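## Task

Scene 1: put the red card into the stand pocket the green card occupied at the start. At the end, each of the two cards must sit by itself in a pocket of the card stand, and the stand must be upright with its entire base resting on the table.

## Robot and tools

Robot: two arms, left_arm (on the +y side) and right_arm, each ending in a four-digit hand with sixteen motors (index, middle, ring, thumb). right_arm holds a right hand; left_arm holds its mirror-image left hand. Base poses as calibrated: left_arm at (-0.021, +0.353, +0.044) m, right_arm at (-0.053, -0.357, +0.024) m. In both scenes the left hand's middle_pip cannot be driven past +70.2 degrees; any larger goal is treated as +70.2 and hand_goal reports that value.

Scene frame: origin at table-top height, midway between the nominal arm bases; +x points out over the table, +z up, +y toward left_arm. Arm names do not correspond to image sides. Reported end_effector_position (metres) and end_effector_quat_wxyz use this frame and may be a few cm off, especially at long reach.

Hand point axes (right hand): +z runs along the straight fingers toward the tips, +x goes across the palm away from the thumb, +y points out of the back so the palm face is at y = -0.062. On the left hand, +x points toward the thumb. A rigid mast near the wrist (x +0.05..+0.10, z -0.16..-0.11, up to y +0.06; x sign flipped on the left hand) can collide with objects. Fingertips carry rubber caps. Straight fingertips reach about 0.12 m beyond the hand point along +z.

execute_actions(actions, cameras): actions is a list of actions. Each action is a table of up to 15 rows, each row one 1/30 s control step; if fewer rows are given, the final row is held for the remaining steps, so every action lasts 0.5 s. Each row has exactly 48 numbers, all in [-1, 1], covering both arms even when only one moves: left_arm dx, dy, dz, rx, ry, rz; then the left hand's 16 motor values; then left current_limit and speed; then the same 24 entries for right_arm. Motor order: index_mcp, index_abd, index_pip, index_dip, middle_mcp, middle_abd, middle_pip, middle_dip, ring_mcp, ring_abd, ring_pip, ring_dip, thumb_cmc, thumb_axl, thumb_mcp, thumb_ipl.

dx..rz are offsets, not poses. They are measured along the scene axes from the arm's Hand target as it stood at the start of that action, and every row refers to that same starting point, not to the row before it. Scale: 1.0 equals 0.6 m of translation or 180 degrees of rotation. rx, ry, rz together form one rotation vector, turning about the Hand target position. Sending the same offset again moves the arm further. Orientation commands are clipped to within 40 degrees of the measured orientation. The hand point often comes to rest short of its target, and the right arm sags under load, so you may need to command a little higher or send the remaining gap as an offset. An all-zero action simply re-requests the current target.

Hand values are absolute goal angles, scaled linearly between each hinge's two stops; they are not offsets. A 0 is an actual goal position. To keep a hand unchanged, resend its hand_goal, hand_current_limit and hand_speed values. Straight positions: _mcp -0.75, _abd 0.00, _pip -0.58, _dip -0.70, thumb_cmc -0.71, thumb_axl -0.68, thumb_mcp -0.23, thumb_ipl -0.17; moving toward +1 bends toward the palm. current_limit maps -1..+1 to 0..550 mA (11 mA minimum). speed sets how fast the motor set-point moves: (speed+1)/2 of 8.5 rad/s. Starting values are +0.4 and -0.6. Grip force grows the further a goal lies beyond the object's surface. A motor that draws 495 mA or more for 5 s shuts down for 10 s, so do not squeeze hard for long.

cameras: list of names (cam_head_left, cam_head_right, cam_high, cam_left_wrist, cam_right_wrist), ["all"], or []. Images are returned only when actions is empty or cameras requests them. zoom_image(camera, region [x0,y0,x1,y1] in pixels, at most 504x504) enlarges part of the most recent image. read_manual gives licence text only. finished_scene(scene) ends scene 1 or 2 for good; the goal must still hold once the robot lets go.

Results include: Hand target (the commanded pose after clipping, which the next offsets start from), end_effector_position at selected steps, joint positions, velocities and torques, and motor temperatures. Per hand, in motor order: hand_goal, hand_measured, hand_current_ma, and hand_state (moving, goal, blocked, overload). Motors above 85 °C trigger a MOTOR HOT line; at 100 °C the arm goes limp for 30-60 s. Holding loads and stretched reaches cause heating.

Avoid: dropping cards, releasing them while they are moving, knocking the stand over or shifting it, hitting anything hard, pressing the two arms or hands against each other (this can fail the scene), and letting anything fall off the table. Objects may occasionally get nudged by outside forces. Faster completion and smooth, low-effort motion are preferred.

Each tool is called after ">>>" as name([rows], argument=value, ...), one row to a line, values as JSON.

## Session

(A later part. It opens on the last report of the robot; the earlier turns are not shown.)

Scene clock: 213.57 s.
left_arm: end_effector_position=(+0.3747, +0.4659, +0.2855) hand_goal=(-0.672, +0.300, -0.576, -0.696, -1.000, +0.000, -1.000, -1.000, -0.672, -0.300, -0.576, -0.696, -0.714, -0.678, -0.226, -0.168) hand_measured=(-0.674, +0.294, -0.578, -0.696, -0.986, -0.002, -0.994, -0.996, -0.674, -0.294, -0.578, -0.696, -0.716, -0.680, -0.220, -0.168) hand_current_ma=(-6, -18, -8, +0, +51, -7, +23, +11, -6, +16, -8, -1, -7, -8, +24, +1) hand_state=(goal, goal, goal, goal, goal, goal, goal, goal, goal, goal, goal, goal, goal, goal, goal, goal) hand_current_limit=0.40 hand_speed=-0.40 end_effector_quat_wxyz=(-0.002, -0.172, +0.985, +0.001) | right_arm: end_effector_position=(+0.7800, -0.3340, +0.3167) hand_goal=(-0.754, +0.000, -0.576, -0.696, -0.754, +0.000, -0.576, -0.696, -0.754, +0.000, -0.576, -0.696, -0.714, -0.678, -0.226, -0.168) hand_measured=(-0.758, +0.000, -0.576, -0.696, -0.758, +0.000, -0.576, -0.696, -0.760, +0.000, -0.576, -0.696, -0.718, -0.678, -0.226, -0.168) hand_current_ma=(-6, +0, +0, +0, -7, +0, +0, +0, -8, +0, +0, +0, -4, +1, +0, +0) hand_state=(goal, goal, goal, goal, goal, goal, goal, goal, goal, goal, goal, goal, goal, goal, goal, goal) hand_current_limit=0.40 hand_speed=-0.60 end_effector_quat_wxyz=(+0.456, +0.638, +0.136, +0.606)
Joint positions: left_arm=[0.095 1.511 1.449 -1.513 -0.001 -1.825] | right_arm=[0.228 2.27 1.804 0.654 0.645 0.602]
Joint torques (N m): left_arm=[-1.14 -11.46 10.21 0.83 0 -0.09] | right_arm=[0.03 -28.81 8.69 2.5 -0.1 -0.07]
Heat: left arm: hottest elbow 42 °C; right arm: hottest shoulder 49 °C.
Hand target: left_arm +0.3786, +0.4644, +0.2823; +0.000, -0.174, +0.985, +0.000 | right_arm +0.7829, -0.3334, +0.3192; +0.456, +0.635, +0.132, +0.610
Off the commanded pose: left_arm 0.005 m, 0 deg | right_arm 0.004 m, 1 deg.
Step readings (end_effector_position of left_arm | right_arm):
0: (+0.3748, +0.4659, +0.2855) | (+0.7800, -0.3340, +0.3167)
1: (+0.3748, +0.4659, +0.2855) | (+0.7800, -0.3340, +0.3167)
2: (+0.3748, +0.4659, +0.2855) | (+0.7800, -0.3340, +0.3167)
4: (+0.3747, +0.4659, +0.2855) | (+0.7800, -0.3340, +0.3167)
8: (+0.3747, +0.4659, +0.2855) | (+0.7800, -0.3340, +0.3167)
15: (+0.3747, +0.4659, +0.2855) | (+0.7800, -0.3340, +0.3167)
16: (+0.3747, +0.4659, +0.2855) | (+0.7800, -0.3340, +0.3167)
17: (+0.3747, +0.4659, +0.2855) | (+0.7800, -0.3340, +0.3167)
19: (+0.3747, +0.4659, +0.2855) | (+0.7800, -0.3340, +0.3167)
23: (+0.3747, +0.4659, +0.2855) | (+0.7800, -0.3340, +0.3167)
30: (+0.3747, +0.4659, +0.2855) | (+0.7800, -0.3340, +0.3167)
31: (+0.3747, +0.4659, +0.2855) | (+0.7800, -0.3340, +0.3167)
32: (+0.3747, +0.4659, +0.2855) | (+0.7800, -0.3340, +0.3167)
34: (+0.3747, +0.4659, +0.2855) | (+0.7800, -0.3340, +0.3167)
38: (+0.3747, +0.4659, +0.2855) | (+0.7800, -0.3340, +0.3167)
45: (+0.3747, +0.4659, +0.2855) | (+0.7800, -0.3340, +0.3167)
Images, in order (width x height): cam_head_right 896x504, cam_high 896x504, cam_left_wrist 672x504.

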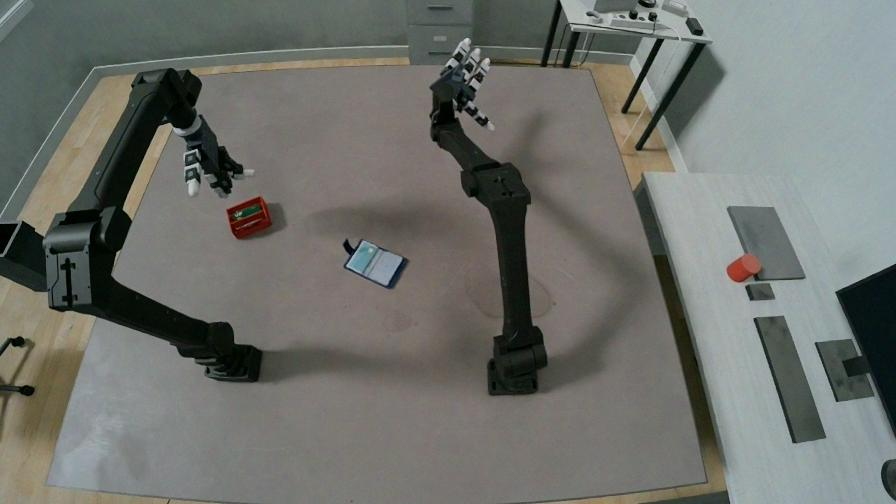

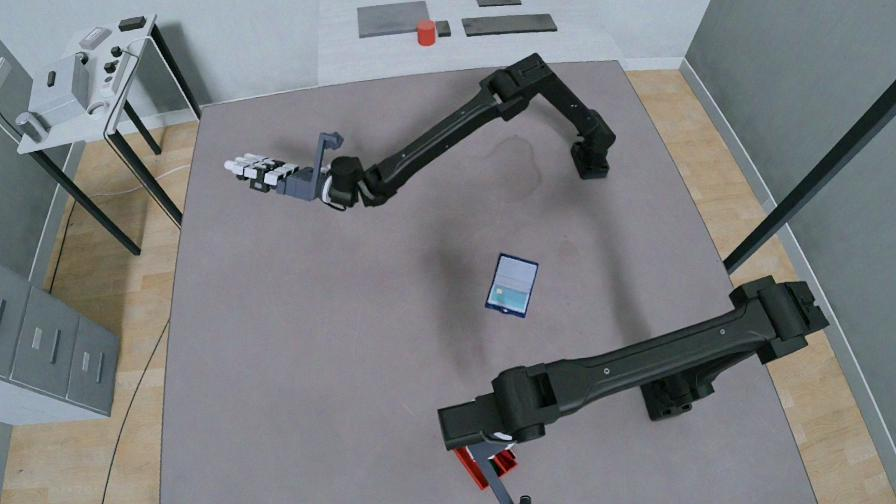

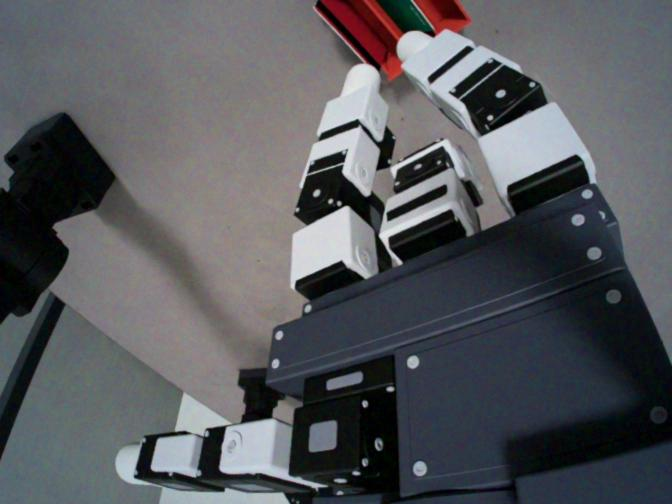

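>>> zoom_image(camera="cam_left_wrist", region=[300, 0, 500, 110])

>>> zoom_image(camera="cam_head_right", region=[170, 130, 300, 250])

Scaled by 2.520 from the camera's 672x504 image, which has a finer 960x720 frame.

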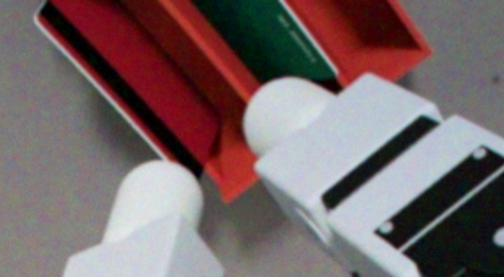

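Scaled by 3.877 from the camera's 896x504 image, which has a finer 1280x720 frame.

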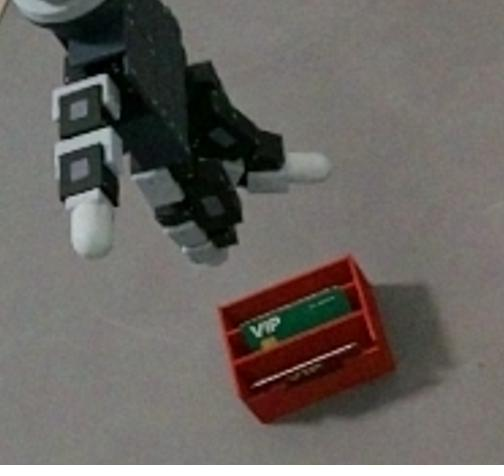

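>>> execute_actions([
  [[-0.01,-0.023,-0.125,0,0,0.036,-0.671,0.3,-0.576,-0.696,-1,0,-1,-1,-0.671,-0.3,-0.576,-0.696,-0.714,-0.678,-0.226,-0.168,0.4,-0.4,0,0,0,0,0,0,-0.754,0,-0.576,-0.696,-0.754,0,-0.576,-0.696,-0.754,0,-0.576,-0.696,-0.714,-0.678,-0.226,-0.168,0.4,-0.6]],
], cameras=["cam_left_wrist","cam_high","cam_head_right"])

>>> zoom_image(camera="cam_left_wrist", region=[290, 0, 510, 160])

>>> zoom_image(camera="cam_head_right", region=[170, 130, 300, 250])

Scene clock: 240.73 s.
left_arm: end_effector_position=(+0.3700, +0.4532, +0.2141) hand_goal=(-0.672, +0.300, -0.576, -0.696, -1.000, +0.000, -1.000, -1.000, -0.672, -0.300, -0.576, -0.696, -0.714, -0.678, -0.226, -0.168) hand_measured=(-0.674, +0.296, -0.578, -0.696, -0.988, -0.002, -0.994, -0.996, -0.674, -0.296, -0.578, -0.696, -0.716, -0.680, -0.220, -0.168) hand_current_ma=(-5, -14, -8, +0, +44, -7, +23, +11, -5, +11, -7, -1, -6, -8, +24, +1) hand_state=(goal, goal, goal, goal, goal, goal, goal, goal, goal, goal, goal, goal, goal, goal, goal, goal) hand_current_limit=0.40 hand_speed=-0.40 end_effector_quat_wxyz=(+0.003, -0.228, +0.974, -0.002) | right_arm: end_effector_position=(+0.7800, -0.3340, +0.3167) hand_goal=(-0.754, +0.000, -0.576, -0.696, -0.754, +0.000, -0.576, -0.696, -0.754, +0.000, -0.576, -0.696, -0.714, -0.678, -0.226, -0.168) hand_measured=(-0.758, +0.000, -0.576, -0.696, -0.758, +0.000, -0.576, -0.696, -0.760, +0.000, -0.576, -0.696, -0.718, -0.678, -0.226, -0.168) hand_current_ma=(-6, +0, +0, +0, -7, +0, +0, +0, -8, +0, +0, +0, -4, +1, +0, +0) hand_state=(goal, goal, goal, goal, goal, goal, goal, goal, goal, goal, goal, goal, goal, goal, goal, goal) hand_current_limit=0.40 hand_speed=-0.60 end_effector_quat_wxyz=(+0.456, +0.638, +0.136, +0.606)
Joint positions: left_arm=[0.082 1.54 1.294 -1.319 0.002 -1.955] | right_arm=[0.228 2.27 1.804 0.654 0.645 0.602]
Joint torques (N m): left_arm=[-1.38 -11.34 9.61 0.85 -0.13 -0.1] | right_arm=[0.09 -28.81 8.68 2.54 -0.11 -0.08]
Heat: left arm: hottest elbow 41 °C; right arm: hottest shoulder 50 °C.
Hand target: left_arm +0.3726, +0.4505, +0.2072; +0.000, -0.230, +0.973, +0.000 | right_arm +0.7829, -0.3334, +0.3192; +0.456, +0.635, +0.132, +0.610
Off the commanded pose: left_arm 0.008 m, 0 deg | right_arm 0.004 m, 1 deg.
Step readings (end_effector_position of left_arm | right_arm):
0: (+0.3747, +0.4659, +0.2855) | (+0.7800, -0.3340, +0.3167)
1: (+0.3749, +0.4659, +0.2853) | (+0.7800, -0.3340, +0.3167)
2: (+0.3759, +0.4654, +0.2821) | (+0.7800, -0.3340, +0.3167)
4: (+0.3780, +0.4629, +0.2682) | (+0.7800, -0.3340, +0.3167)
8: (+0.3687, +0.4583, +0.2336) | (+0.7800, -0.3340, +0.3167)
15: (+0.3693, +0.4538, +0.2144) | (+0.7800, -0.3340, +0.3167)
Images, in order (width x height): cam_head_right 896x504, cam_high 896x504, cam_left_wrist 672x504.

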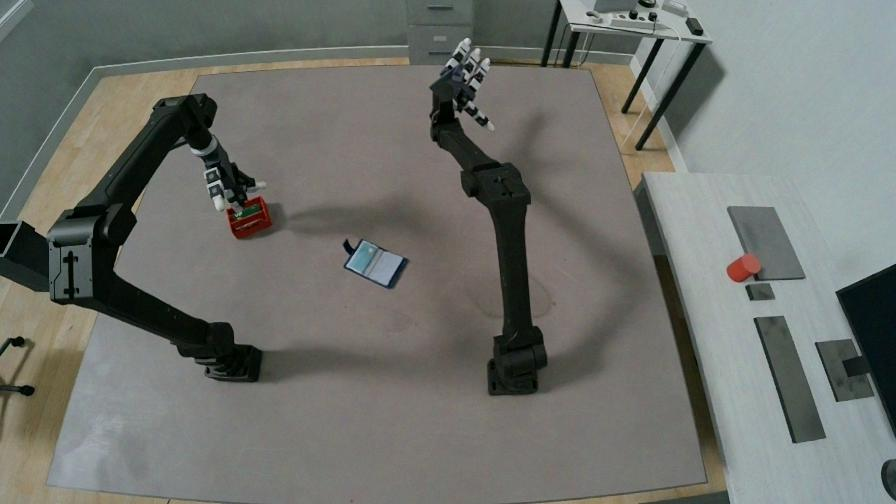

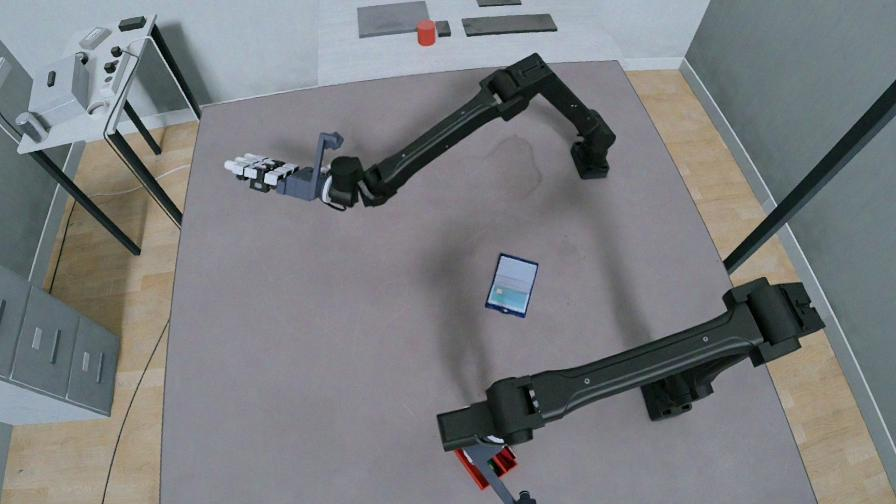

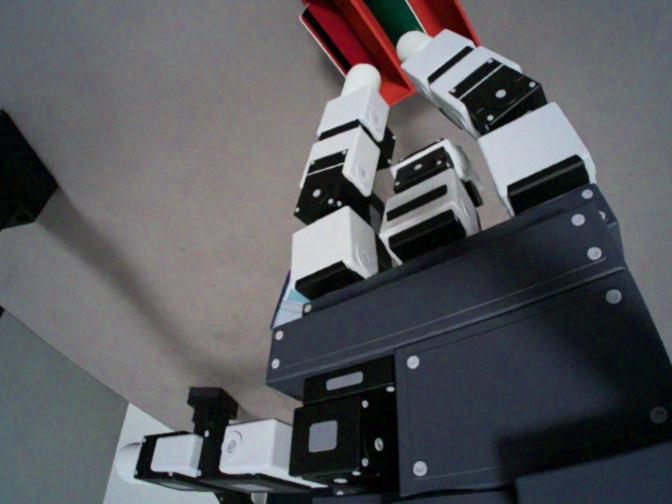

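Scaled by 2.291 from the camera's 672x504 image, which has a finer 960x720 frame.

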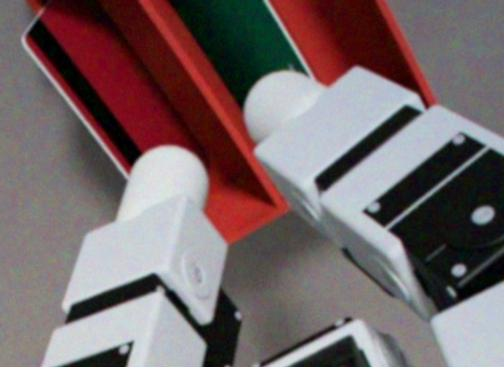

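Scaled by 3.877 from the camera's 896x504 image, which has a finer 1280x720 frame.

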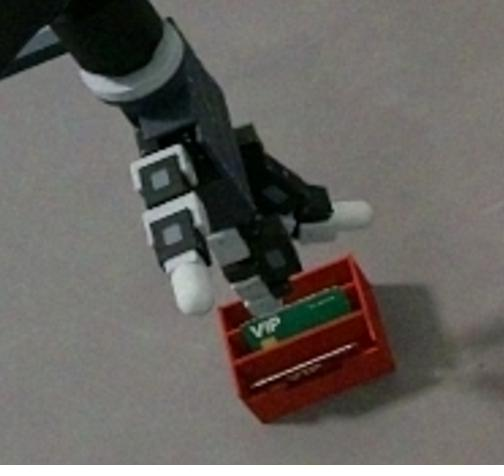

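>>> execute_actions([
  [[0.038,0.006,0.0,0,0,0,-0.671,0.35,-0.576,-0.696,-1,0,-1,-1,-0.671,-0.3,-0.576,-0.696,-0.714,-0.678,-0.226,-0.168,0.4,-0.6,0,0,0,0,0,0,-0.754,0,-0.576,-0.696,-0.754,0,-0.576,-0.696,-0.754,0,-0.576,-0.696,-0.714,-0.678,-0.226,-0.168,0.4,-0.6]],
  [[0.0,0.0,-0.05,0,0,0,-0.671,0.35,-0.576,-0.696,-1,0,-1,-1,-0.671,-0.3,-0.576,-0.696,-0.714,-0.678,-0.226,-0.168,0.4,-0.6,0,0,0,0,0,0,-0.754,0,-0.576,-0.696,-0.754,0,-0.576,-0.696,-0.754,0,-0.576,-0.696,-0.714,-0.678,-0.226,-0.168,0.4,-0.6]],
], cameras=["cam_left_wrist","cam_head_right"])

>>> zoom_image(camera="cam_left_wrist", region=[290, 0, 510, 160])

>>> zoom_image(camera="cam_head_right", region=[190, 160, 290, 250])

Scene clock: 257.30 s.
left_arm: end_effector_position=(+0.3890, +0.4547, +0.1861) hand_goal=(-0.672, +0.350, -0.576, -0.696, -1.000, +0.000, -1.000, -1.000, -0.672, -0.300, -0.576, -0.696, -0.714, -0.678, -0.226, -0.168) hand_measured=(-0.674, +0.344, -0.578, -0.696, -0.988, -0.002, -0.994, -0.996, -0.674, -0.296, -0.578, -0.696, -0.716, -0.680, -0.220, -0.168) hand_current_ma=(-5, -18, -8, +0, +44, -7, +23, +11, -5, +11, -7, -1, -6, -8, +24, +1) hand_state=(goal, goal, goal, goal, goal, goal, goal, goal, goal, goal, goal, goal, goal, goal, goal, goal) hand_current_limit=0.40 hand_speed=-0.60 end_effector_quat_wxyz=(+0.004, -0.229, +0.973, -0.002) | right_arm: end_effector_position=(+0.7800, -0.3340, +0.3167) hand_goal=(-0.754, +0.000, -0.576, -0.696, -0.754, +0.000, -0.576, -0.696, -0.754, +0.000, -0.576, -0.696, -0.714, -0.678, -0.226, -0.168) hand_measured=(-0.758, +0.000, -0.576, -0.696, -0.758, +0.000, -0.576, -0.696, -0.760, +0.000, -0.576, -0.696, -0.718, -0.678, -0.226, -0.168) hand_current_ma=(-6, +0, +0, +0, -7, +0, +0, +0, -8, +0, +0, +0, -4, +1, +0, +0) hand_state=(goal, goal, goal, goal, goal, goal, goal, goal, goal, goal, goal, goal, goal, goal, goal, goal) hand_current_limit=0.40 hand_speed=-0.60 end_effector_quat_wxyz=(+0.456, +0.638, +0.136, +0.606)
Joint positions: left_arm=[0.082 1.606 1.297 -1.253 0.002 -1.955] | right_arm=[0.228 2.27 1.804 0.654 0.645 0.602]
Joint torques (N m): left_arm=[-1.2 -11.16 10.4 0.84 -0.13 -0.06] | right_arm=[0.15 -28.86 8.69 2.51 -0.11 -0.08]
Motor temperatures (°C): left_arm=[25 36 44 24 22 23] | right_arm=[25 50 40 28 23 24]
Heat: left arm: hottest elbow 44 °C; right arm: hottest shoulder 50 °C.
Hand target: left_arm +0.3953, +0.4541, +0.1771; +0.000, -0.230, +0.973, +0.000 | right_arm +0.7829, -0.3334, +0.3192; +0.456, +0.635, +0.132, +0.610
Off the commanded pose: left_arm 0.011 m, 0 deg | right_arm 0.004 m, 1 deg.
Step readings (end_effector_position of left_arm | right_arm):
0: (+0.3699, +0.4532, +0.2141) | (+0.7800, -0.3340, +0.3167)
1: (+0.3699, +0.4532, +0.2141) | (+0.7800, -0.3340, +0.3167)
2: (+0.3700, +0.4532, +0.2139) | (+0.7800, -0.3340, +0.3167)
4: (+0.3701, +0.4532, +0.2124) | (+0.7800, -0.3340, +0.3167)
8: (+0.3715, +0.4533, +0.2044) | (+0.7800, -0.3340, +0.3167)
15: (+0.3725, +0.4534, +0.1964) | (+0.7800, -0.3340, +0.3167)
16: (+0.3727, +0.4534, +0.1965) | (+0.7800, -0.3340, +0.3167)
17: (+0.3736, +0.4535, +0.1962) | (+0.7800, -0.3340, +0.3167)
19: (+0.3782, +0.4538, +0.1947) | (+0.7800, -0.3340, +0.3167)
23: (+0.3860, +0.4544, +0.1906) | (+0.7800, -0.3340, +0.3167)
30: (+0.3889, +0.4547, +0.1863) | (+0.7800, -0.3340, +0.3167)
Images, in order (width x height): cam_head_right 896x504, cam_left_wrist 672x504.

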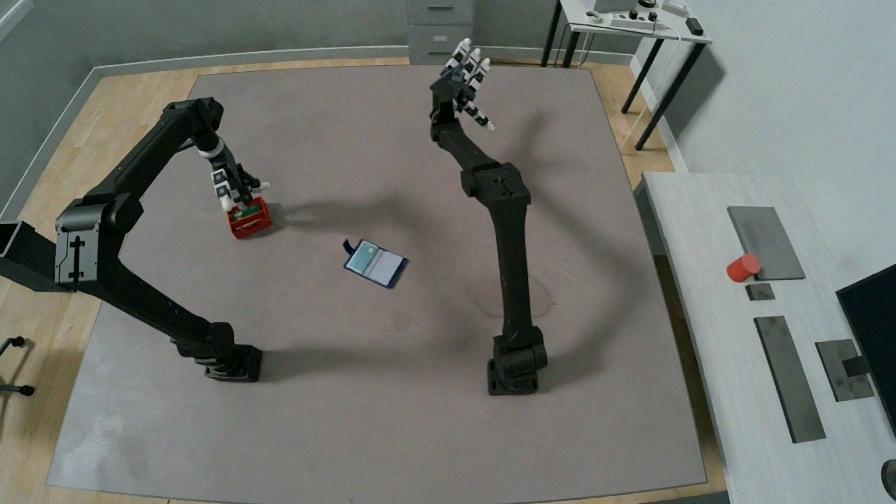

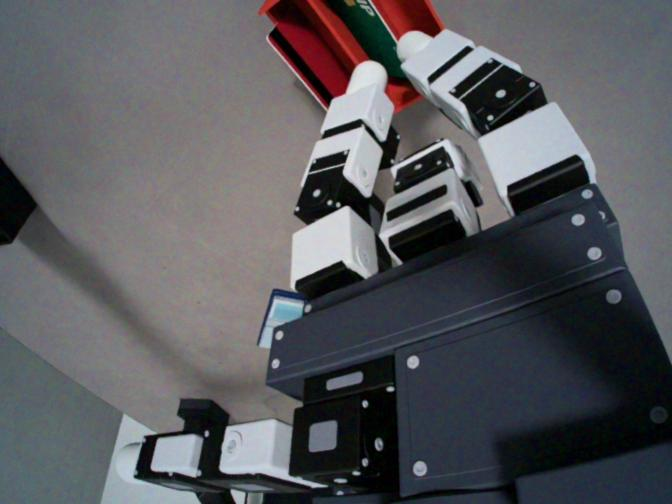

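Scaled by 2.291 from the camera's 672x504 image, which has a finer 960x720 frame.

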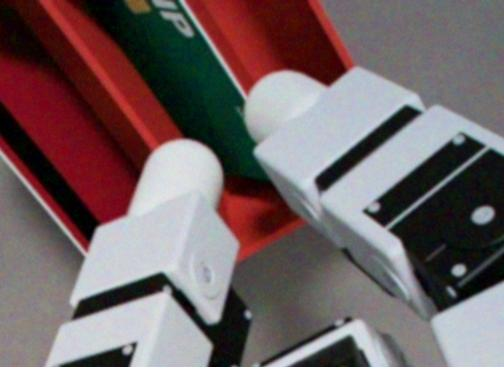

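Scaled by 5.040 from the camera's 896x504 image, which has a finer 1280x720 frame.

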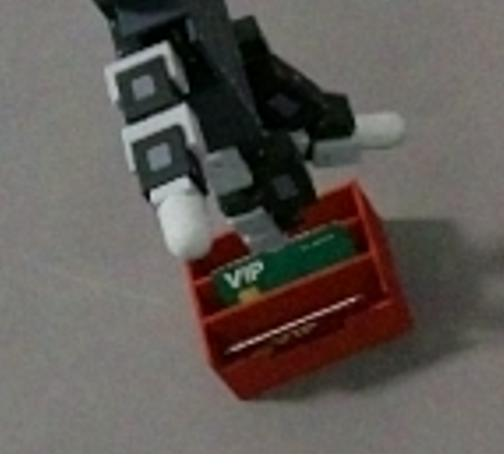

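>>> execute_actions([
  [[0.008,0.009,-0.043,0,0,0,-0.671,0.35,-0.576,-0.696,-1,0,-1,-1,-0.671,-0.35,-0.576,-0.696,-0.714,-0.678,-0.226,-0.168,0.4,-0.6,0,0,0,0,0,0,-0.754,0,-0.576,-0.696,-0.754,0,-0.576,-0.696,-0.754,0,-0.576,-0.696,-0.714,-0.678,-0.226,-0.168,0.4,-0.6]],
], cameras=["cam_left_wrist","cam_head_right"])

>>> zoom_image(camera="cam_left_wrist", region=[290, 0, 510, 160])

>>> zoom_image(camera="cam_head_right", region=[190, 160, 290, 250])

Scene clock: 270.50 s.
left_arm: end_effector_position=(+0.4003, +0.4562, +0.1643) hand_goal=(-0.672, +0.350, -0.576, -0.696, -1.000, +0.000, -1.000, -1.000, -0.672, -0.350, -0.576, -0.696, -0.714, -0.678, -0.226, -0.168) hand_measured=(-0.674, +0.344, -0.578, -0.696, -0.988, -0.002, -0.994, -0.996, -0.674, -0.344, -0.578, -0.696, -0.716, -0.680, -0.220, -0.168) hand_current_ma=(-5, -18, -8, +0, +44, -7, +23, +11, -5, +17, -7, -1, -6, -8, +24, +1) hand_state=(goal, goal, goal, goal, goal, goal, goal, goal, goal, goal, goal, goal, goal, goal, goal, goal) hand_current_limit=0.40 hand_speed=-0.60 end_effector_quat_wxyz=(+0.010, -0.230, +0.973, -0.003) | right_arm: end_effector_position=(+0.7800, -0.3340, +0.3167) hand_goal=(-0.754, +0.000, -0.576, -0.696, -0.754, +0.000, -0.576, -0.696, -0.754, +0.000, -0.576, -0.696, -0.714, -0.678, -0.226, -0.168) hand_measured=(-0.758, +0.000, -0.576, -0.696, -0.758, +0.000, -0.576, -0.696, -0.760, +0.000, -0.576, -0.696, -0.718, -0.678, -0.226, -0.168) hand_current_ma=(-6, +0, +0, +0, -7, +0, +0, +0, -8, +0, +0, +0, -4, +1, +0, +0) hand_state=(goal, goal, goal, goal, goal, goal, goal, goal, goal, goal, goal, goal, goal, goal, goal, goal) hand_current_limit=0.40 hand_speed=-0.60 end_effector_quat_wxyz=(+0.456, +0.638, +0.136, +0.606)
Joint positions: left_arm=[0.083 1.645 1.287 -1.192 0.002 -1.955] | right_arm=[0.228 2.27 1.804 0.654 0.645 0.602]
Joint torques (N m): left_arm=[-0.44 -11.63 9.03 0.91 -0.12 0.04] | right_arm=[0.03 -28.81 8.69 2.48 -0.1 -0.08]
Heat: left arm: hottest elbow 43 °C; right arm: hottest shoulder 51 °C.
Hand target: left_arm +0.4002, +0.4596, +0.1514; +0.000, -0.230, +0.973, +0.000 | right_arm +0.7829, -0.3334, +0.3192; +0.456, +0.635, +0.132, +0.610
Off the commanded pose: left_arm 0.013 m, 1 deg | right_arm 0.004 m, 1 deg.
Step readings (end_effector_position of left_arm | right_arm):
0: (+0.3891, +0.4547, +0.1861) | (+0.7800, -0.3340, +0.3167)
1: (+0.3892, +0.4547, +0.1861) | (+0.7800, -0.3340, +0.3167)
2: (+0.3903, +0.4548, +0.1856) | (+0.7800, -0.3340, +0.3167)
4: (+0.3951, +0.4551, +0.1831) | (+0.7800, -0.3340, +0.3167)
8: (+0.4012, +0.4556, +0.1747) | (+0.7800, -0.3340, +0.3167)
15: (+0.3999, +0.4560, +0.1646) | (+0.7800, -0.3340, +0.3167)
Images, in order (width x height): cam_head_right 896x504, cam_left_wrist 672x504.

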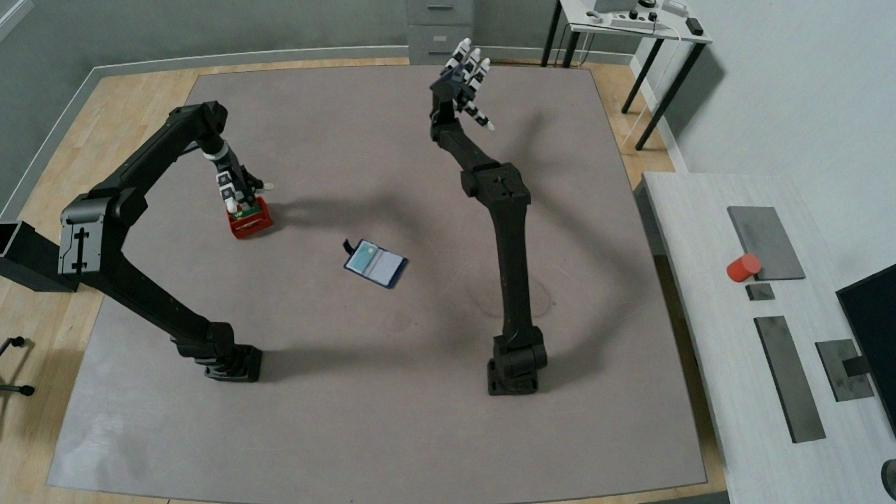

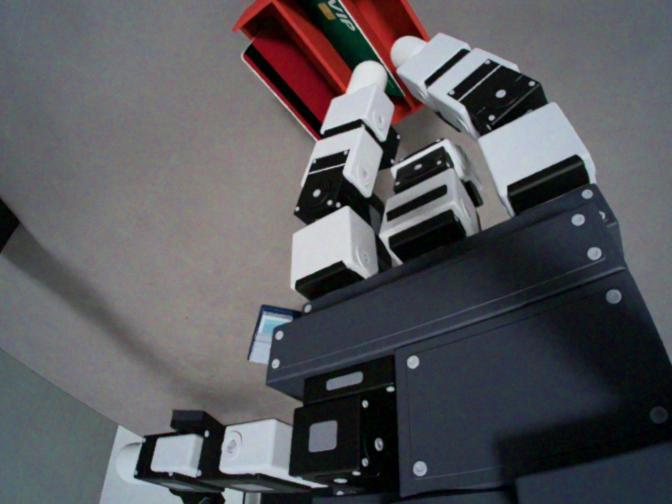

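Scaled by 2.291 from the camera's 672x504 image, which has a finer 960x720 frame.

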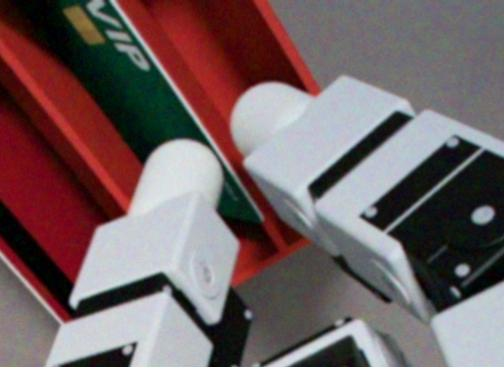

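Scaled by 5.040 from the camera's 896x504 image, which has a finer 1280x720 frame.

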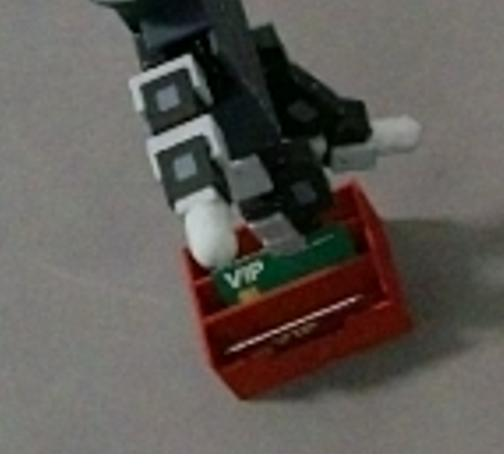

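>>> execute_actions([
  [[-0.004,0.012,0.03,0,0,0,-0.671,0.35,-0.576,-0.696,-1,0,-1,-1,-0.671,-0.35,-0.576,-0.696,-0.714,-0.678,-0.226,-0.168,0.4,-0.6,0,0,0,0,0,0,-0.754,0,-0.576,-0.696,-0.754,0,-0.576,-0.696,-0.754,0,-0.576,-0.696,-0.714,-0.678,-0.226,-0.168,0.4,-0.6]],
  [[-0.01,0.014,0.0,0,0,0,-0.671,0.35,-0.576,-0.696,-1,0,-1,-1,-0.671,-0.35,-0.576,-0.696,-0.714,-0.678,-0.226,-0.168,0.4,-0.6,0,0,0,0,0,0,-0.754,0,-0.576,-0.696,-0.754,0,-0.576,-0.696,-0.754,0,-0.576,-0.696,-0.714,-0.678,-0.226,-0.168,0.4,-0.6]],
], cameras=["cam_left_wrist"])

>>> zoom_image(camera="cam_left_wrist", region=[290, 0, 510, 160])

Scene clock: 285.10 s.
left_arm: end_effector_position=(+0.3933, +0.4720, +0.1654) hand_goal=(-0.672, +0.350, -0.576, -0.696, -1.000, +0.000, -1.000, -1.000, -0.672, -0.350, -0.576, -0.696, -0.714, -0.678, -0.226, -0.168) hand_measured=(-0.674, +0.344, -0.578, -0.696, -0.988, -0.002, -0.994, -0.996, -0.674, -0.344, -0.578, -0.696, -0.716, -0.680, -0.220, -0.168) hand_current_ma=(-5, -18, -8, +0, +44, -7, +23, +11, -5, +17, -7, -1, -6, -8, +24, +1) hand_state=(goal, goal, goal, goal, goal, goal, goal, goal, goal, goal, goal, goal, goal, goal, goal, goal) hand_current_limit=0.40 hand_speed=-0.60 end_effector_quat_wxyz=(+0.000, -0.232, +0.973, -0.001) | right_arm: end_effector_position=(+0.7800, -0.3340, +0.3167) hand_goal=(-0.754, +0.000, -0.576, -0.696, -0.754, +0.000, -0.576, -0.696, -0.754, +0.000, -0.576, -0.696, -0.714, -0.678, -0.226, -0.168) hand_measured=(-0.758, +0.000, -0.576, -0.696, -0.758, +0.000, -0.576, -0.696, -0.760, +0.000, -0.576, -0.696, -0.718, -0.678, -0.226, -0.168) hand_current_ma=(-6, +0, +0, +0, -7, +0, +0, +0, -8, +0, +0, +0, -4, +1, +0, +0) hand_state=(goal, goal, goal, goal, goal, goal, goal, goal, goal, goal, goal, goal, goal, goal, goal, goal) hand_current_limit=0.40 hand_speed=-0.60 end_effector_quat_wxyz=(+0.456, +0.638, +0.136, +0.606)
Joint positions: left_arm=[0.118 1.645 1.287 -1.213 0.002 -1.925] | right_arm=[0.228 2.27 1.804 0.654 0.645 0.602]
Joint torques (N m): left_arm=[-0.44 -14.1 9.66 -0.03 -0.13 0.07] | right_arm=[0.21 -28.86 8.69 2.51 -0.11 -0.08]
Heat: left arm: hottest elbow 42 °C; right arm: hottest shoulder 51 °C.
Hand target: left_arm +0.3919, +0.4751, +0.1694; +0.000, -0.230, +0.973, +0.000 | right_arm +0.7829, -0.3334, +0.3192; +0.456, +0.635, +0.132, +0.610
Off the commanded pose: left_arm 0.005 m, 0 deg | right_arm 0.004 m, 1 deg.
Step readings (end_effector_position of left_arm | right_arm):
0: (+0.4003, +0.4562, +0.1643) | (+0.7800, -0.3340, +0.3167)
1: (+0.4003, +0.4562, +0.1643) | (+0.7800, -0.3340, +0.3167)
2: (+0.4003, +0.4567, +0.1643) | (+0.7800, -0.3340, +0.3167)
4: (+0.3997, +0.4576, +0.1644) | (+0.7800, -0.3340, +0.3167)
8: (+0.3961, +0.4606, +0.1650) | (+0.7800, -0.3340, +0.3167)
15: (+0.3944, +0.4628, +0.1653) | (+0.7800, -0.3340, +0.3167)
16: (+0.3942, +0.4629, +0.1654) | (+0.7800, -0.3340, +0.3167)
17: (+0.3942, +0.4635, +0.1654) | (+0.7800, -0.3340, +0.3167)
19: (+0.3942, +0.4647, +0.1654) | (+0.7800, -0.3340, +0.3167)
23: (+0.3937, +0.4689, +0.1654) | (+0.7800, -0.3340, +0.3167)
30: (+0.3932, +0.4720, +0.1654) | (+0.7800, -0.3340, +0.3167)
Images, in order (width x height): cam_left_wrist 672x504.

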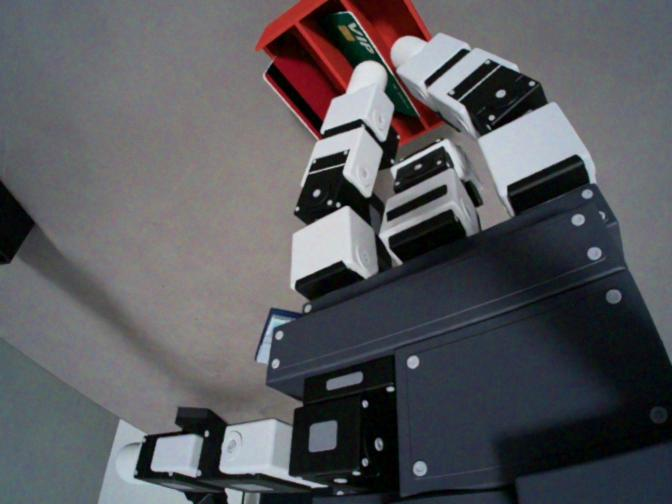

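Scaled by 2.291 from the camera's 672x504 image, which has a finer 960x720 frame.

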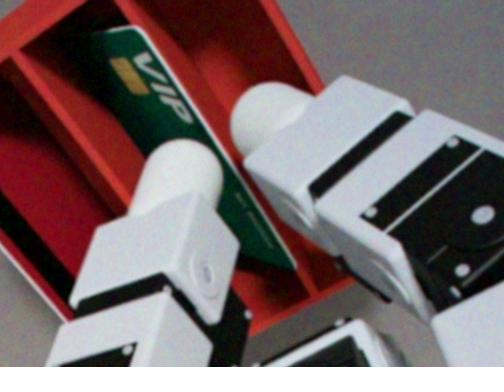

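>>> execute_actions([
  [[0,-0.003,-0.053,0,0,0,-0.671,0.35,-0.576,-0.696,-1,0,-1,-1,-0.671,-0.35,-0.576,-0.696,-0.714,-0.678,-0.226,-0.168,0.4,-0.6,0,0,0,0,0,0,-0.754,0,-0.576,-0.696,-0.754,0,-0.576,-0.696,-0.754,0,-0.576,-0.696,-0.714,-0.678,-0.226,-0.168,0.4,-0.6]],
], cameras=["cam_left_wrist","cam_head_right"])

>>> zoom_image(camera="cam_left_wrist", region=[290, 0, 510, 160])

>>> zoom_image(camera="cam_head_right", region=[190, 160, 290, 250])

Scene clock: 292.37 s.
left_arm: end_effector_position=(+0.3919, +0.4719, +0.1502) hand_goal=(-0.672, +0.350, -0.576, -0.696, -1.000, +0.000, -1.000, -1.000, -0.672, -0.350, -0.576, -0.696, -0.714, -0.678, -0.226, -0.168) hand_measured=(-0.672, +0.344, -0.578, -0.696, -0.988, -0.002, -0.994, -0.996, -0.674, -0.344, -0.578, -0.696, -0.716, -0.680, -0.220, -0.168) hand_current_ma=(+1, -18, -3, +0, +44, -7, +23, +11, -5, +16, -7, -1, -6, -8, +24, +1) hand_state=(goal, goal, goal, goal, goal, goal, goal, goal, goal, goal, goal, goal, goal, goal, goal, goal) hand_current_limit=0.40 hand_speed=-0.60 end_effector_quat_wxyz=(+0.008, -0.231, +0.973, -0.002) | right_arm: end_effector_position=(+0.7800, -0.3340, +0.3167) hand_goal=(-0.754, +0.000, -0.576, -0.696, -0.754, +0.000, -0.576, -0.696, -0.754, +0.000, -0.576, -0.696, -0.714, -0.678, -0.226, -0.168) hand_measured=(-0.758, +0.000, -0.576, -0.696, -0.758, +0.000, -0.576, -0.696, -0.760, +0.000, -0.576, -0.696, -0.718, -0.678, -0.226, -0.168) hand_current_ma=(-6, +0, +0, +0, -7, +0, +0, +0, -8, +0, +0, +0, -4, +1, +0, +0) hand_state=(goal, goal, goal, goal, goal, goal, goal, goal, goal, goal, goal, goal, goal, goal, goal, goal) hand_current_limit=0.40 hand_speed=-0.60 end_effector_quat_wxyz=(+0.456, +0.638, +0.136, +0.606)
Joint positions: left_arm=[0.118 1.645 1.246 -1.155 0.002 -1.924] | right_arm=[0.228 2.27 1.804 0.654 0.645 0.602]
Joint torques (N m): left_arm=[-0.85 -11.75 8.76 1.09 -0.11 0.05] | right_arm=[0.09 -28.81 8.69 2.51 -0.1 -0.08]
Heat: left arm: hottest elbow 41 °C; right arm: hottest shoulder 51 °C.
Hand target: left_arm +0.3920, +0.4733, +0.1376; +0.000, -0.230, +0.973, +0.000 | right_arm +0.7829, -0.3334, +0.3192; +0.456, +0.635, +0.132, +0.610
Off the commanded pose: left_arm 0.013 m, 1 deg | right_arm 0.004 m, 1 deg.
Step readings (end_effector_position of left_arm | right_arm):
0: (+0.3934, +0.4721, +0.1654) | (+0.7800, -0.3340, +0.3167)
1: (+0.3934, +0.4721, +0.1654) | (+0.7800, -0.3340, +0.3167)
2: (+0.3933, +0.4721, +0.1650) | (+0.7800, -0.3340, +0.3167)
4: (+0.3945, +0.4722, +0.1615) | (+0.7800, -0.3340, +0.3167)
8: (+0.3919, +0.4719, +0.1530) | (+0.7800, -0.3340, +0.3167)
15: (+0.3915, +0.4719, +0.1503) | (+0.7800, -0.3340, +0.3167)
Images, in order (width x height): cam_head_right 896x504, cam_left_wrist 672x504.

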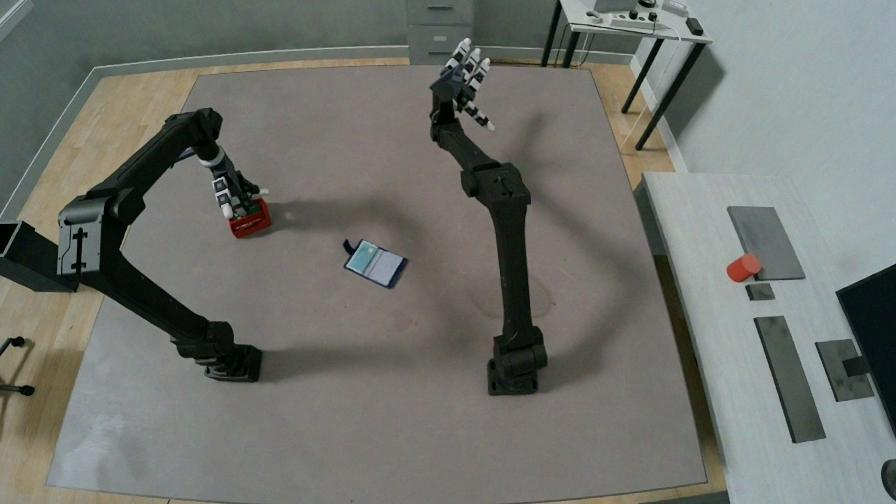

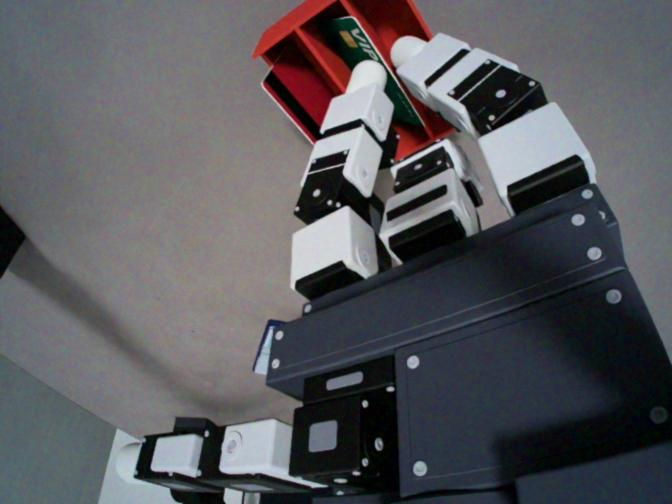

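Scaled by 2.291 from the camera's 672x504 image, which has a finer 960x720 frame.

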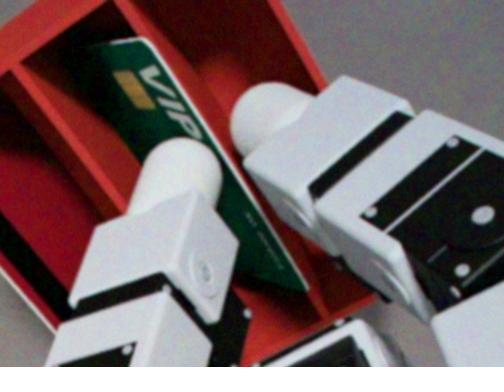

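Scaled by 5.040 from the camera's 896x504 image, which has a finer 1280x720 frame.

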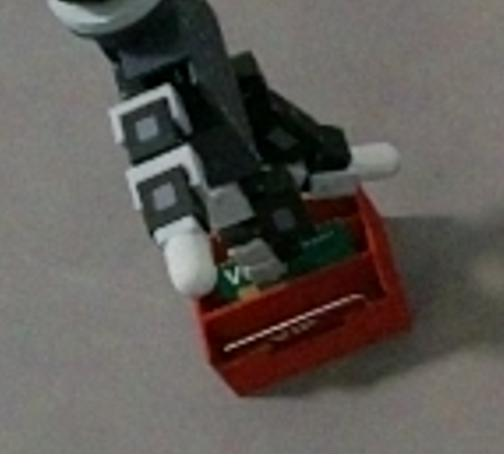

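>>> execute_actions([
  [[0,0,0,0,0,0,-0.671,0.45,-0.576,-0.696,-1,0,-1,-1,-0.671,-0.35,-0.576,-0.696,-0.714,-0.678,-0.226,-0.168,-0.4,-0.8,0,0,0,0,0,0,-0.754,0,-0.576,-0.696,-0.754,0,-0.576,-0.696,-0.754,0,-0.576,-0.696,-0.714,-0.678,-0.226,-0.168,0.4,-0.6]],
], cameras=["cam_left_wrist"])

>>> zoom_image(camera="cam_left_wrist", region=[290, 0, 510, 160])

Scene clock: 298.80 s.
left_arm: end_effector_position=(+0.3922, +0.4719, +0.1501) hand_goal=(-0.672, +0.450, -0.576, -0.696, -1.000, +0.000, -1.000, -1.000, -0.672, -0.350, -0.576, -0.696, -0.714, -0.678, -0.226, -0.168) hand_measured=(-0.672, +0.400, -0.578, -0.696, -0.988, -0.002, -0.994, -0.996, -0.674, -0.342, -0.578, -0.696, -0.716, -0.680, -0.220, -0.168) hand_current_ma=(+1, -165, -3, +0, +44, -7, +23, +11, -5, +27, -7, -1, -6, -8, +24, +1) hand_state=(goal, blocked, goal, goal, goal, goal, goal, goal, goal, goal, goal, goal, goal, goal, goal, goal) hand_current_limit=-0.40 hand_speed=-0.80 end_effector_quat_wxyz=(+0.009, -0.231, +0.973, -0.002) | right_arm: end_effector_position=(+0.7800, -0.3340, +0.3167) hand_goal=(-0.754, +0.000, -0.576, -0.696, -0.754, +0.000, -0.576, -0.696, -0.754, +0.000, -0.576, -0.696, -0.714, -0.678, -0.226, -0.168) hand_measured=(-0.758, +0.000, -0.576, -0.696, -0.758, +0.000, -0.576, -0.696, -0.760, +0.000, -0.576, -0.696, -0.718, -0.678, -0.226, -0.168) hand_current_ma=(-6, +0, +0, +0, -7, +0, +0, +0, -8, +0, +0, +0, -4, +1, +0, +0) hand_state=(goal, goal, goal, goal, goal, goal, goal, goal, goal, goal, goal, goal, goal, goal, goal, goal) hand_current_limit=0.40 hand_speed=-0.60 end_effector_quat_wxyz=(+0.456, +0.638, +0.136, +0.606)
Joint positions: left_arm=[0.118 1.645 1.246 -1.154 0.002 -1.924] | right_arm=[0.228 2.27 1.804 0.654 0.645 0.602]
Joint torques (N m): left_arm=[-0.85 -11.75 8.76 1.05 -0.15 0.05] | right_arm=[0.09 -28.81 8.7 2.52 -0.1 -0.08]
Heat: left arm: hottest elbow 41 °C; right arm: hottest shoulder 51 °C.
Hand target: left_arm +0.3919, +0.4733, +0.1376; +0.000, -0.230, +0.973, +0.000 | right_arm +0.7829, -0.3334, +0.3192; +0.456, +0.635, +0.132, +0.610
Off the commanded pose: left_arm 0.013 m, 1 deg | right_arm 0.004 m, 1 deg.
Step readings (end_effector_position of left_arm | right_arm):
0: (+0.3919, +0.4719, +0.1502) | (+0.7800, -0.3340, +0.3167)
1: (+0.3919, +0.4719, +0.1502) | (+0.7800, -0.3340, +0.3167)
2: (+0.3919, +0.4719, +0.1502) | (+0.7800, -0.3340, +0.3167)
4: (+0.3920, +0.4719, +0.1502) | (+0.7800, -0.3340, +0.3167)
8: (+0.3922, +0.4719, +0.1501) | (+0.7800, -0.3340, +0.3167)
15: (+0.3922, +0.4719, +0.1501) | (+0.7800, -0.3340, +0.3167)
Images, in order (width x height): cam_left_wrist 672x504.

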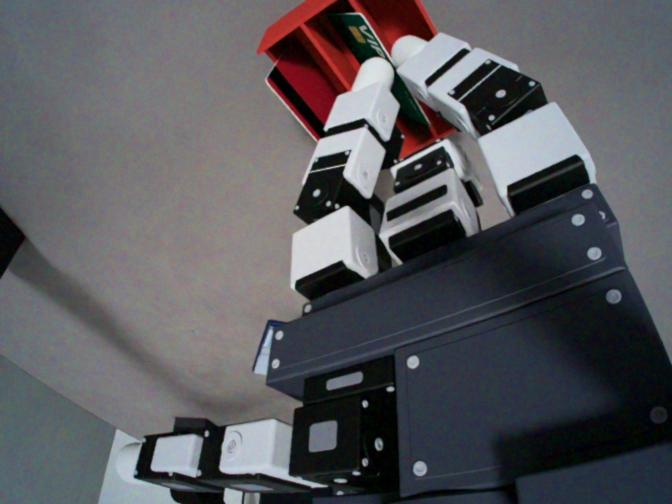

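Scaled by 2.291 from the camera's 672x504 image, which has a finer 960x720 frame.

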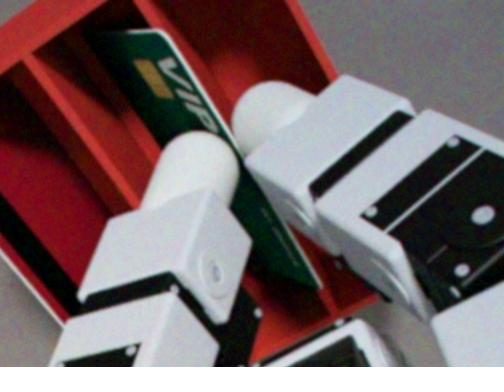

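>>> execute_actions([
  [[0,0,0,0,0,0,-0.671,0.33,-0.576,-0.696,-1,0,-1,-1,-0.671,-0.32,-0.576,-0.696,-0.714,-0.678,-0.226,-0.168,0.2,-0.6,0,0,0,0,0,0,-0.754,0,-0.576,-0.696,-0.754,0,-0.576,-0.696,-0.754,0,-0.576,-0.696,-0.714,-0.678,-0.226,-0.168,0.4,-0.6]],
  [[0,0,0.08,0,0,0,-0.671,0.33,-0.576,-0.696,-1,0,-1,-1,-0.8,-0.35,-0.4,-0.5,-0.714,-0.678,-0.226,-0.168,0.2,-0.6,0,0,0,0,0,0,-0.754,0,-0.576,-0.696,-0.754,0,-0.576,-0.696,-0.754,0,-0.576,-0.696,-0.714,-0.678,-0.226,-0.168,0.4,-0.6]],
  [[0,0,0,0,0,0,-0.671,0.35,-0.576,-0.696,-1,0,-1,-1,-1,-0.44,-0.139,-0.333,-0.714,-0.678,-0.226,-0.168,0.2,-0.6,0,0,0,0,0,0,-0.754,0,-0.576,-0.696,-0.754,0,-0.576,-0.696,-0.754,0,-0.576,-0.696,-0.714,-0.678,-0.226,-0.168,0.4,-0.6]],
], cameras=["cam_left_wrist","cam_head_right"])

>>> zoom_image(camera="cam_left_wrist", region=[290, 0, 510, 160])

>>> zoom_image(camera="cam_head_right", region=[190, 160, 290, 250])

Scene clock: 318.53 s.
left_arm: end_effector_position=(+0.3740, +0.4699, +0.1626) hand_goal=(-0.672, +0.350, -0.576, -0.696, -1.000, +0.000, -1.000, -1.000, -1.000, -0.440, -0.140, -0.334, -0.714, -0.678, -0.226, -0.168) hand_measured=(-0.672, +0.344, -0.578, -0.696, -1.000, -0.028, -1.000, -0.996, -0.964, -0.400, -0.138, -0.338, -0.716, -0.680, -0.220, -0.168) hand_current_ma=(+0, -17, -3, +0, +0, -92, +0, +11, +155, +142, +8, -10, -6, -8, +24, +1) hand_state=(goal, goal, goal, goal, goal, blocked, goal, goal, blocked, blocked, goal, goal, goal, goal, goal, goal) hand_current_limit=0.20 hand_speed=-0.60 end_effector_quat_wxyz=(-0.028, -0.231, +0.973, +0.002) | right_arm: end_effector_position=(+0.7800, -0.3340, +0.3167) hand_goal=(-0.754, +0.000, -0.576, -0.696, -0.754, +0.000, -0.576, -0.696, -0.754, +0.000, -0.576, -0.696, -0.714, -0.678, -0.226, -0.168) hand_measured=(-0.758, +0.000, -0.576, -0.696, -0.758, +0.000, -0.576, -0.696, -0.760, +0.000, -0.576, -0.696, -0.718, -0.678, -0.226, -0.168) hand_current_ma=(-6, +0, +0, +0, -7, +0, +0, +0, -8, +0, +0, +0, -4, +1, +0, +0) hand_state=(goal, goal, goal, goal, goal, goal, goal, goal, goal, goal, goal, goal, goal, goal, goal, goal) hand_current_limit=0.40 hand_speed=-0.60 end_effector_quat_wxyz=(+0.456, +0.638, +0.136, +0.606)
Joint positions: left_arm=[0.118 1.638 1.26 -1.25 0.002 -1.924] | right_arm=[0.228 2.27 1.804 0.654 0.645 0.602]
Joint torques (N m): left_arm=[-0.91 -14.56 13.76 -0.29 -0.1 0.05] | right_arm=[0.09 -28.69 8.68 2.54 -0.11 -0.08]
Heat: left arm: hottest elbow 41 °C; right arm: hottest shoulder 52 °C.
Hand target: left_arm +0.3920, +0.4732, +0.1856; +0.000, -0.230, +0.973, +0.000 | right_arm +0.7829, -0.3334, +0.3192; +0.456, +0.635, +0.132, +0.610
Off the commanded pose: left_arm 0.029 m, 3 deg | right_arm 0.004 m, 1 deg.
Step readings (end_effector_position of left_arm | right_arm):
0: (+0.3922, +0.4719, +0.1501) | (+0.7800, -0.3340, +0.3167)
1: (+0.3922, +0.4719, +0.1501) | (+0.7800, -0.3340, +0.3167)
2: (+0.3922, +0.4719, +0.1501) | (+0.7800, -0.3340, +0.3167)
4: (+0.3926, +0.4720, +0.1501) | (+0.7800, -0.3340, +0.3167)
8: (+0.3928, +0.4720, +0.1500) | (+0.7800, -0.3340, +0.3167)
15: (+0.3928, +0.4720, +0.1500) | (+0.7800, -0.3340, +0.3167)
16: (+0.3928, +0.4720, +0.1500) | (+0.7800, -0.3340, +0.3167)
17: (+0.3918, +0.4719, +0.1502) | (+0.7800, -0.3340, +0.3167)
19: (+0.3856, +0.4712, +0.1515) | (+0.7800, -0.3340, +0.3167)
23: (+0.3750, +0.4700, +0.1549) | (+0.7800, -0.3340, +0.3167)
30: (+0.3730, +0.4698, +0.1602) | (+0.7800, -0.3340, +0.3167)
31: (+0.3734, +0.4698, +0.1610) | (+0.7800, -0.3340, +0.3167)
32: (+0.3737, +0.4698, +0.1615) | (+0.7800, -0.3340, +0.3167)
34: (+0.3741, +0.4699, +0.1623) | (+0.7800, -0.3340, +0.3167)
38: (+0.3741, +0.4699, +0.1626) | (+0.7800, -0.3340, +0.3167)
45: (+0.3740, +0.4699, +0.1626) | (+0.7800, -0.3340, +0.3167)
Images, in order (width x height): cam_head_right 896x504, cam_left_wrist 672x504.

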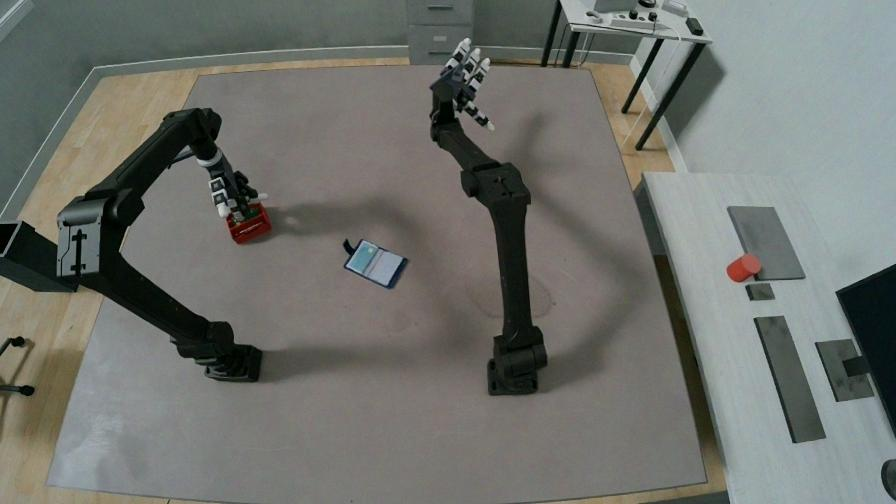

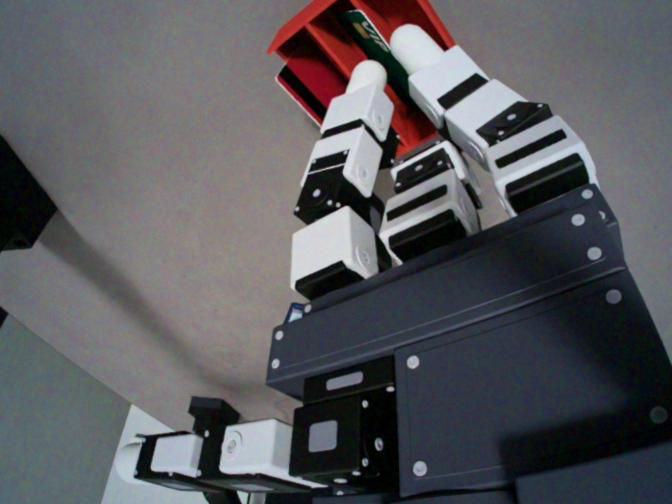

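Scaled by 2.291 from the camera's 672x504 image, which has a finer 960x720 frame.

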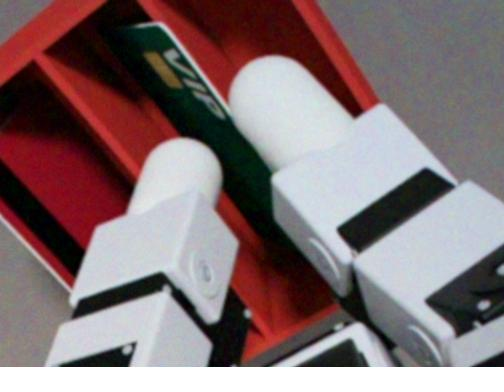

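Scaled by 5.040 from the camera's 896x504 image, which has a finer 1280x720 frame.

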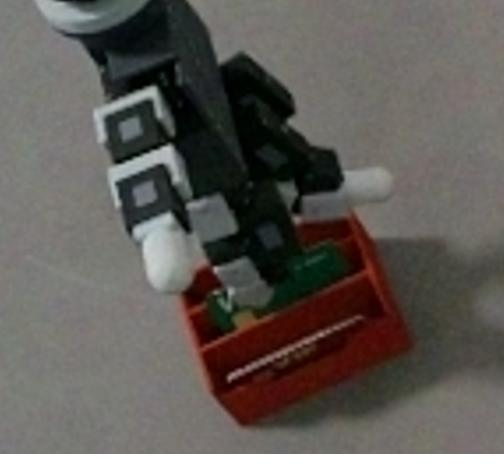

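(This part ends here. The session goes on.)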